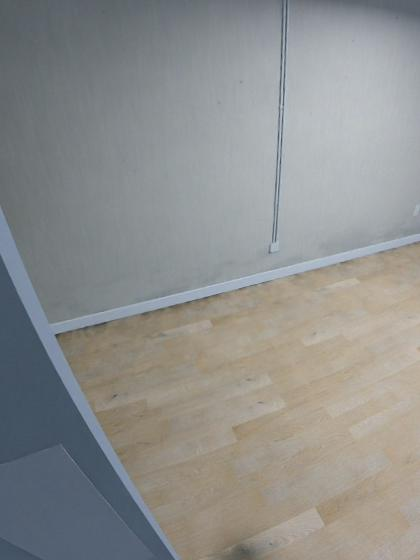

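Emit:
move:
  blocking: false
  r1: {"base": {"translate_m": 0.095, "strafe_m": 0.045}, "pace": "slow", "contact_limits": {"translate_m": 1.0}}
  cameras: []

Emit:
wait:
  seconds: 2
  cameras: ["r1_head_camera", "r1_head_left_camera", "r2_head_camera"]

Scene clock: 495.30 s.
move: r1 moving
r1.base_odometry: x=-2.314 y=-0.366 heading=-1.235
r1.turned_by_wheels: +0.000
r1.turned_by_imu: +0.000
r1.base_tilt: forward=-1.6 right=+1.3
r1.lidar_m: 2.04 2.01 0.25 0.33 1.02 1.34 1.75 2.73 2.99 1.57 1.59 2.51
r1.base_status: translate_m moving; strafe_m moving
r1.joint_positions: lift_m=+0.350 arm_m=+0.000 wrist_yaw_rad=+3.083 wrist_pitch_rad=+0.002 wrist_roll_rad=+0.000 gripper_m=+0.056
r1.joint_status: not commanded
r1.measured_speeds: translate_m=+0.049 strafe_m=+0.023 rotate_rad=+0.001 lift_m=+0.000 arm_m=+0.000 wrist_yaw_rad=+0.000 wrist_pitch_rad=+0.000 wrist_roll_rad=+0.000
r1.motor_effort: lift_m=+19(19) arm_m=+4(4) wheel_0=+5(6) wheel_1=+6(10) wheel_2=-9(9)
r1.servo_current: wrist_yaw_rad=52(65) wrist_pitch_rad=52(52) wrist_roll_rad=46(65) gripper_m=46(46)
r1.contact_limits: translate_m 1
r1.hand_pose: x=-0.1119 y=+0.1042 z=+0.5276 quat_wxyz=(+0.029, -0.001, +0.000, +1.000) (m; r1's base frame)
r1.wrist_depth_mm: - 137 - - - - - / - 138 - - - - - / 111 138 209 - - - - / 128 141 - - - - - / - - - - - - - / 1921 1983 193 1921 187 1863 1808 / 1336 1205 1229 153 1255 1182 1308
r2: as last shown
r2.base_tilt: forward=-0.7 right=+0.1
r2.lidar_m: 0.49 2.48 2.24 2.24 2.31 2.10 2.14 2.67 2.48 2.52 0.41 0.43
r2.motor_effort: lift_m=+20(20) arm_m=+4(5) wheel_0=-5(5) wheel_1=+3(4) wheel_2=+3(4)
r2.servo_current: wrist_yaw_rad=46(59) wrist_pitch_rad=39(46) wrist_roll_rad=52(52) gripper_m=104(111)
r2.contact_limits: translate_m 0.6
r2.wrist_depth_mm: - 421 418 178 232 768 - / - 469 452 189 245 820 - / - - 496 252 258 - - / - - 544 272 273 - - / - - - 224 290 1708 504 / - - 191 230 182 1464 439 / - - - - 338 1708 1118
pictures: none
No camera images: "cameras" was empty.

Scene clock: 497.03 s.
earlier move: r1 done
r1.base_odometry: x=-2.251 y=-0.431 heading=-1.235
r1.turned_by_wheels: +0.000
r1.turned_by_imu: -0.001
r1.base_tilt: forward=-3.1 right=+2.2
r1.lidar_m: 1.94 0.25 0.25 0.29 0.75 1.38 1.73 2.80 3.05 1.59 1.62 2.43
r1.base_status: done
r1.joint_positions: lift_m=+0.350 arm_m=-0.001 wrist_yaw_rad=+3.097 wrist_pitch_rad=+0.002 wrist_roll_rad=+0.000 gripper_m=+0.056
r1.joint_status: not commanded
r1.measured_speeds: all 0
r1.motor_effort: lift_m=+22(22) arm_m=+15(15) wheel_0=+3(7) wheel_1=+22(25) wheel_2=-21(25)
r1.servo_current: wrist_yaw_rad=91(111) wrist_pitch_rad=46(52) wrist_roll_rad=46(65) gripper_m=46(46)
r1.contact_limits: translate_m 1
r1.hand_pose: x=-0.1142 y=+0.1003 z=+0.5273 quat_wxyz=(+0.022, -0.001, +0.000, +1.000) (m; r1's base frame)
r1.wrist_depth_mm: - 136 - - - - - / - 136 216 - - - - / 106 134 181 - - - - / 119 136 270 - - - - / - - - - - - - / 1808 1863 193 1921 187 1708 1756 / 1336 1160 1205 153 1255 1182 1281
r2.base_odometry: x=-0.752 y=-0.302 heading=-2.560
r2.turned_by_wheels: +0.000
r2.turned_by_imu: +0.000
r2.base_tilt: forward=-0.7 right=+0.0
r2.lidar_m: 0.48 2.47 2.24 2.27 2.33 2.11 2.13 2.67 2.49 2.48 0.41 0.41
r2.base_status: not commanded
r2.joint_positions: lift_m=+0.688 arm_m=+0.000 wrist_yaw_rad=-0.343 wrist_pitch_rad=+0.002 wrist_roll_rad=+1.569 gripper_m=+0.001
r2.joint_status: not commanded
r2.measured_speeds: all 0
r2.motor_effort: lift_m=+21(21) arm_m=+4(5) wheel_0=-5(6) wheel_1=+4(4) wheel_2=+4(4)
r2.servo_current: wrist_yaw_rad=46(65) wrist_pitch_rad=39(46) wrist_roll_rad=52(59) gripper_m=111(117)
r2.contact_limits: translate_m 0.6
r2.hand_pose: x=+0.4130 y=-0.1793 z=+0.8654 quat_wxyz=(+0.697, +0.696, -0.120, -0.122) (m; r2's base frame)
r2.wrist_depth_mm: - 421 418 179 233 759 - / - 469 452 189 245 820 - / - - 492 253 256 - - / - - 544 270 274 - - / - - - 225 291 1708 504 / - - 191 230 182 1537 439 / - - - - 338 1708 1138
wait: 1.73 of 2 s (r1 has come to rest)
pictures: r1_head_camera, r1_head_left_camera, r2_head_camera
Images, in order (width x height): r1_head_camera 420x560, r1_head_left_camera 420x672, r2_head_camera 420x560.

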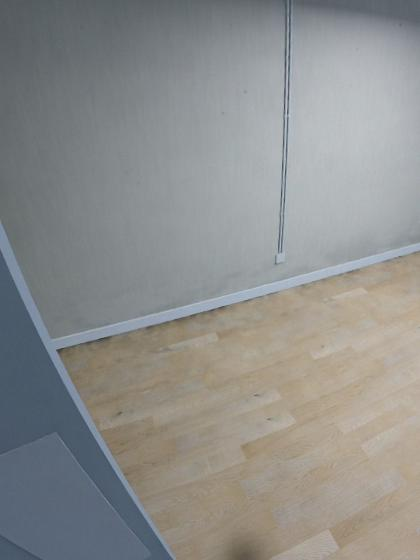

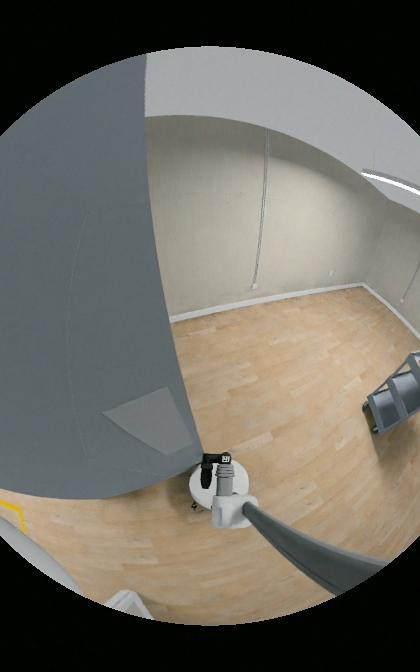

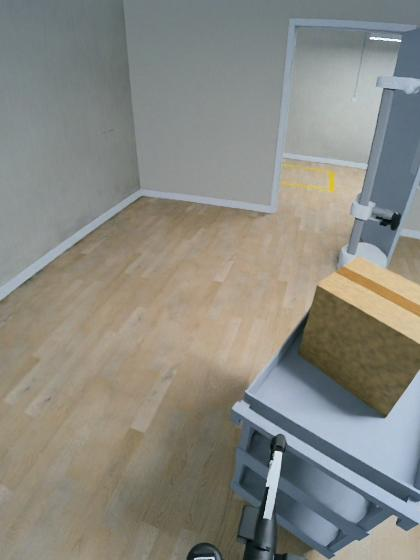

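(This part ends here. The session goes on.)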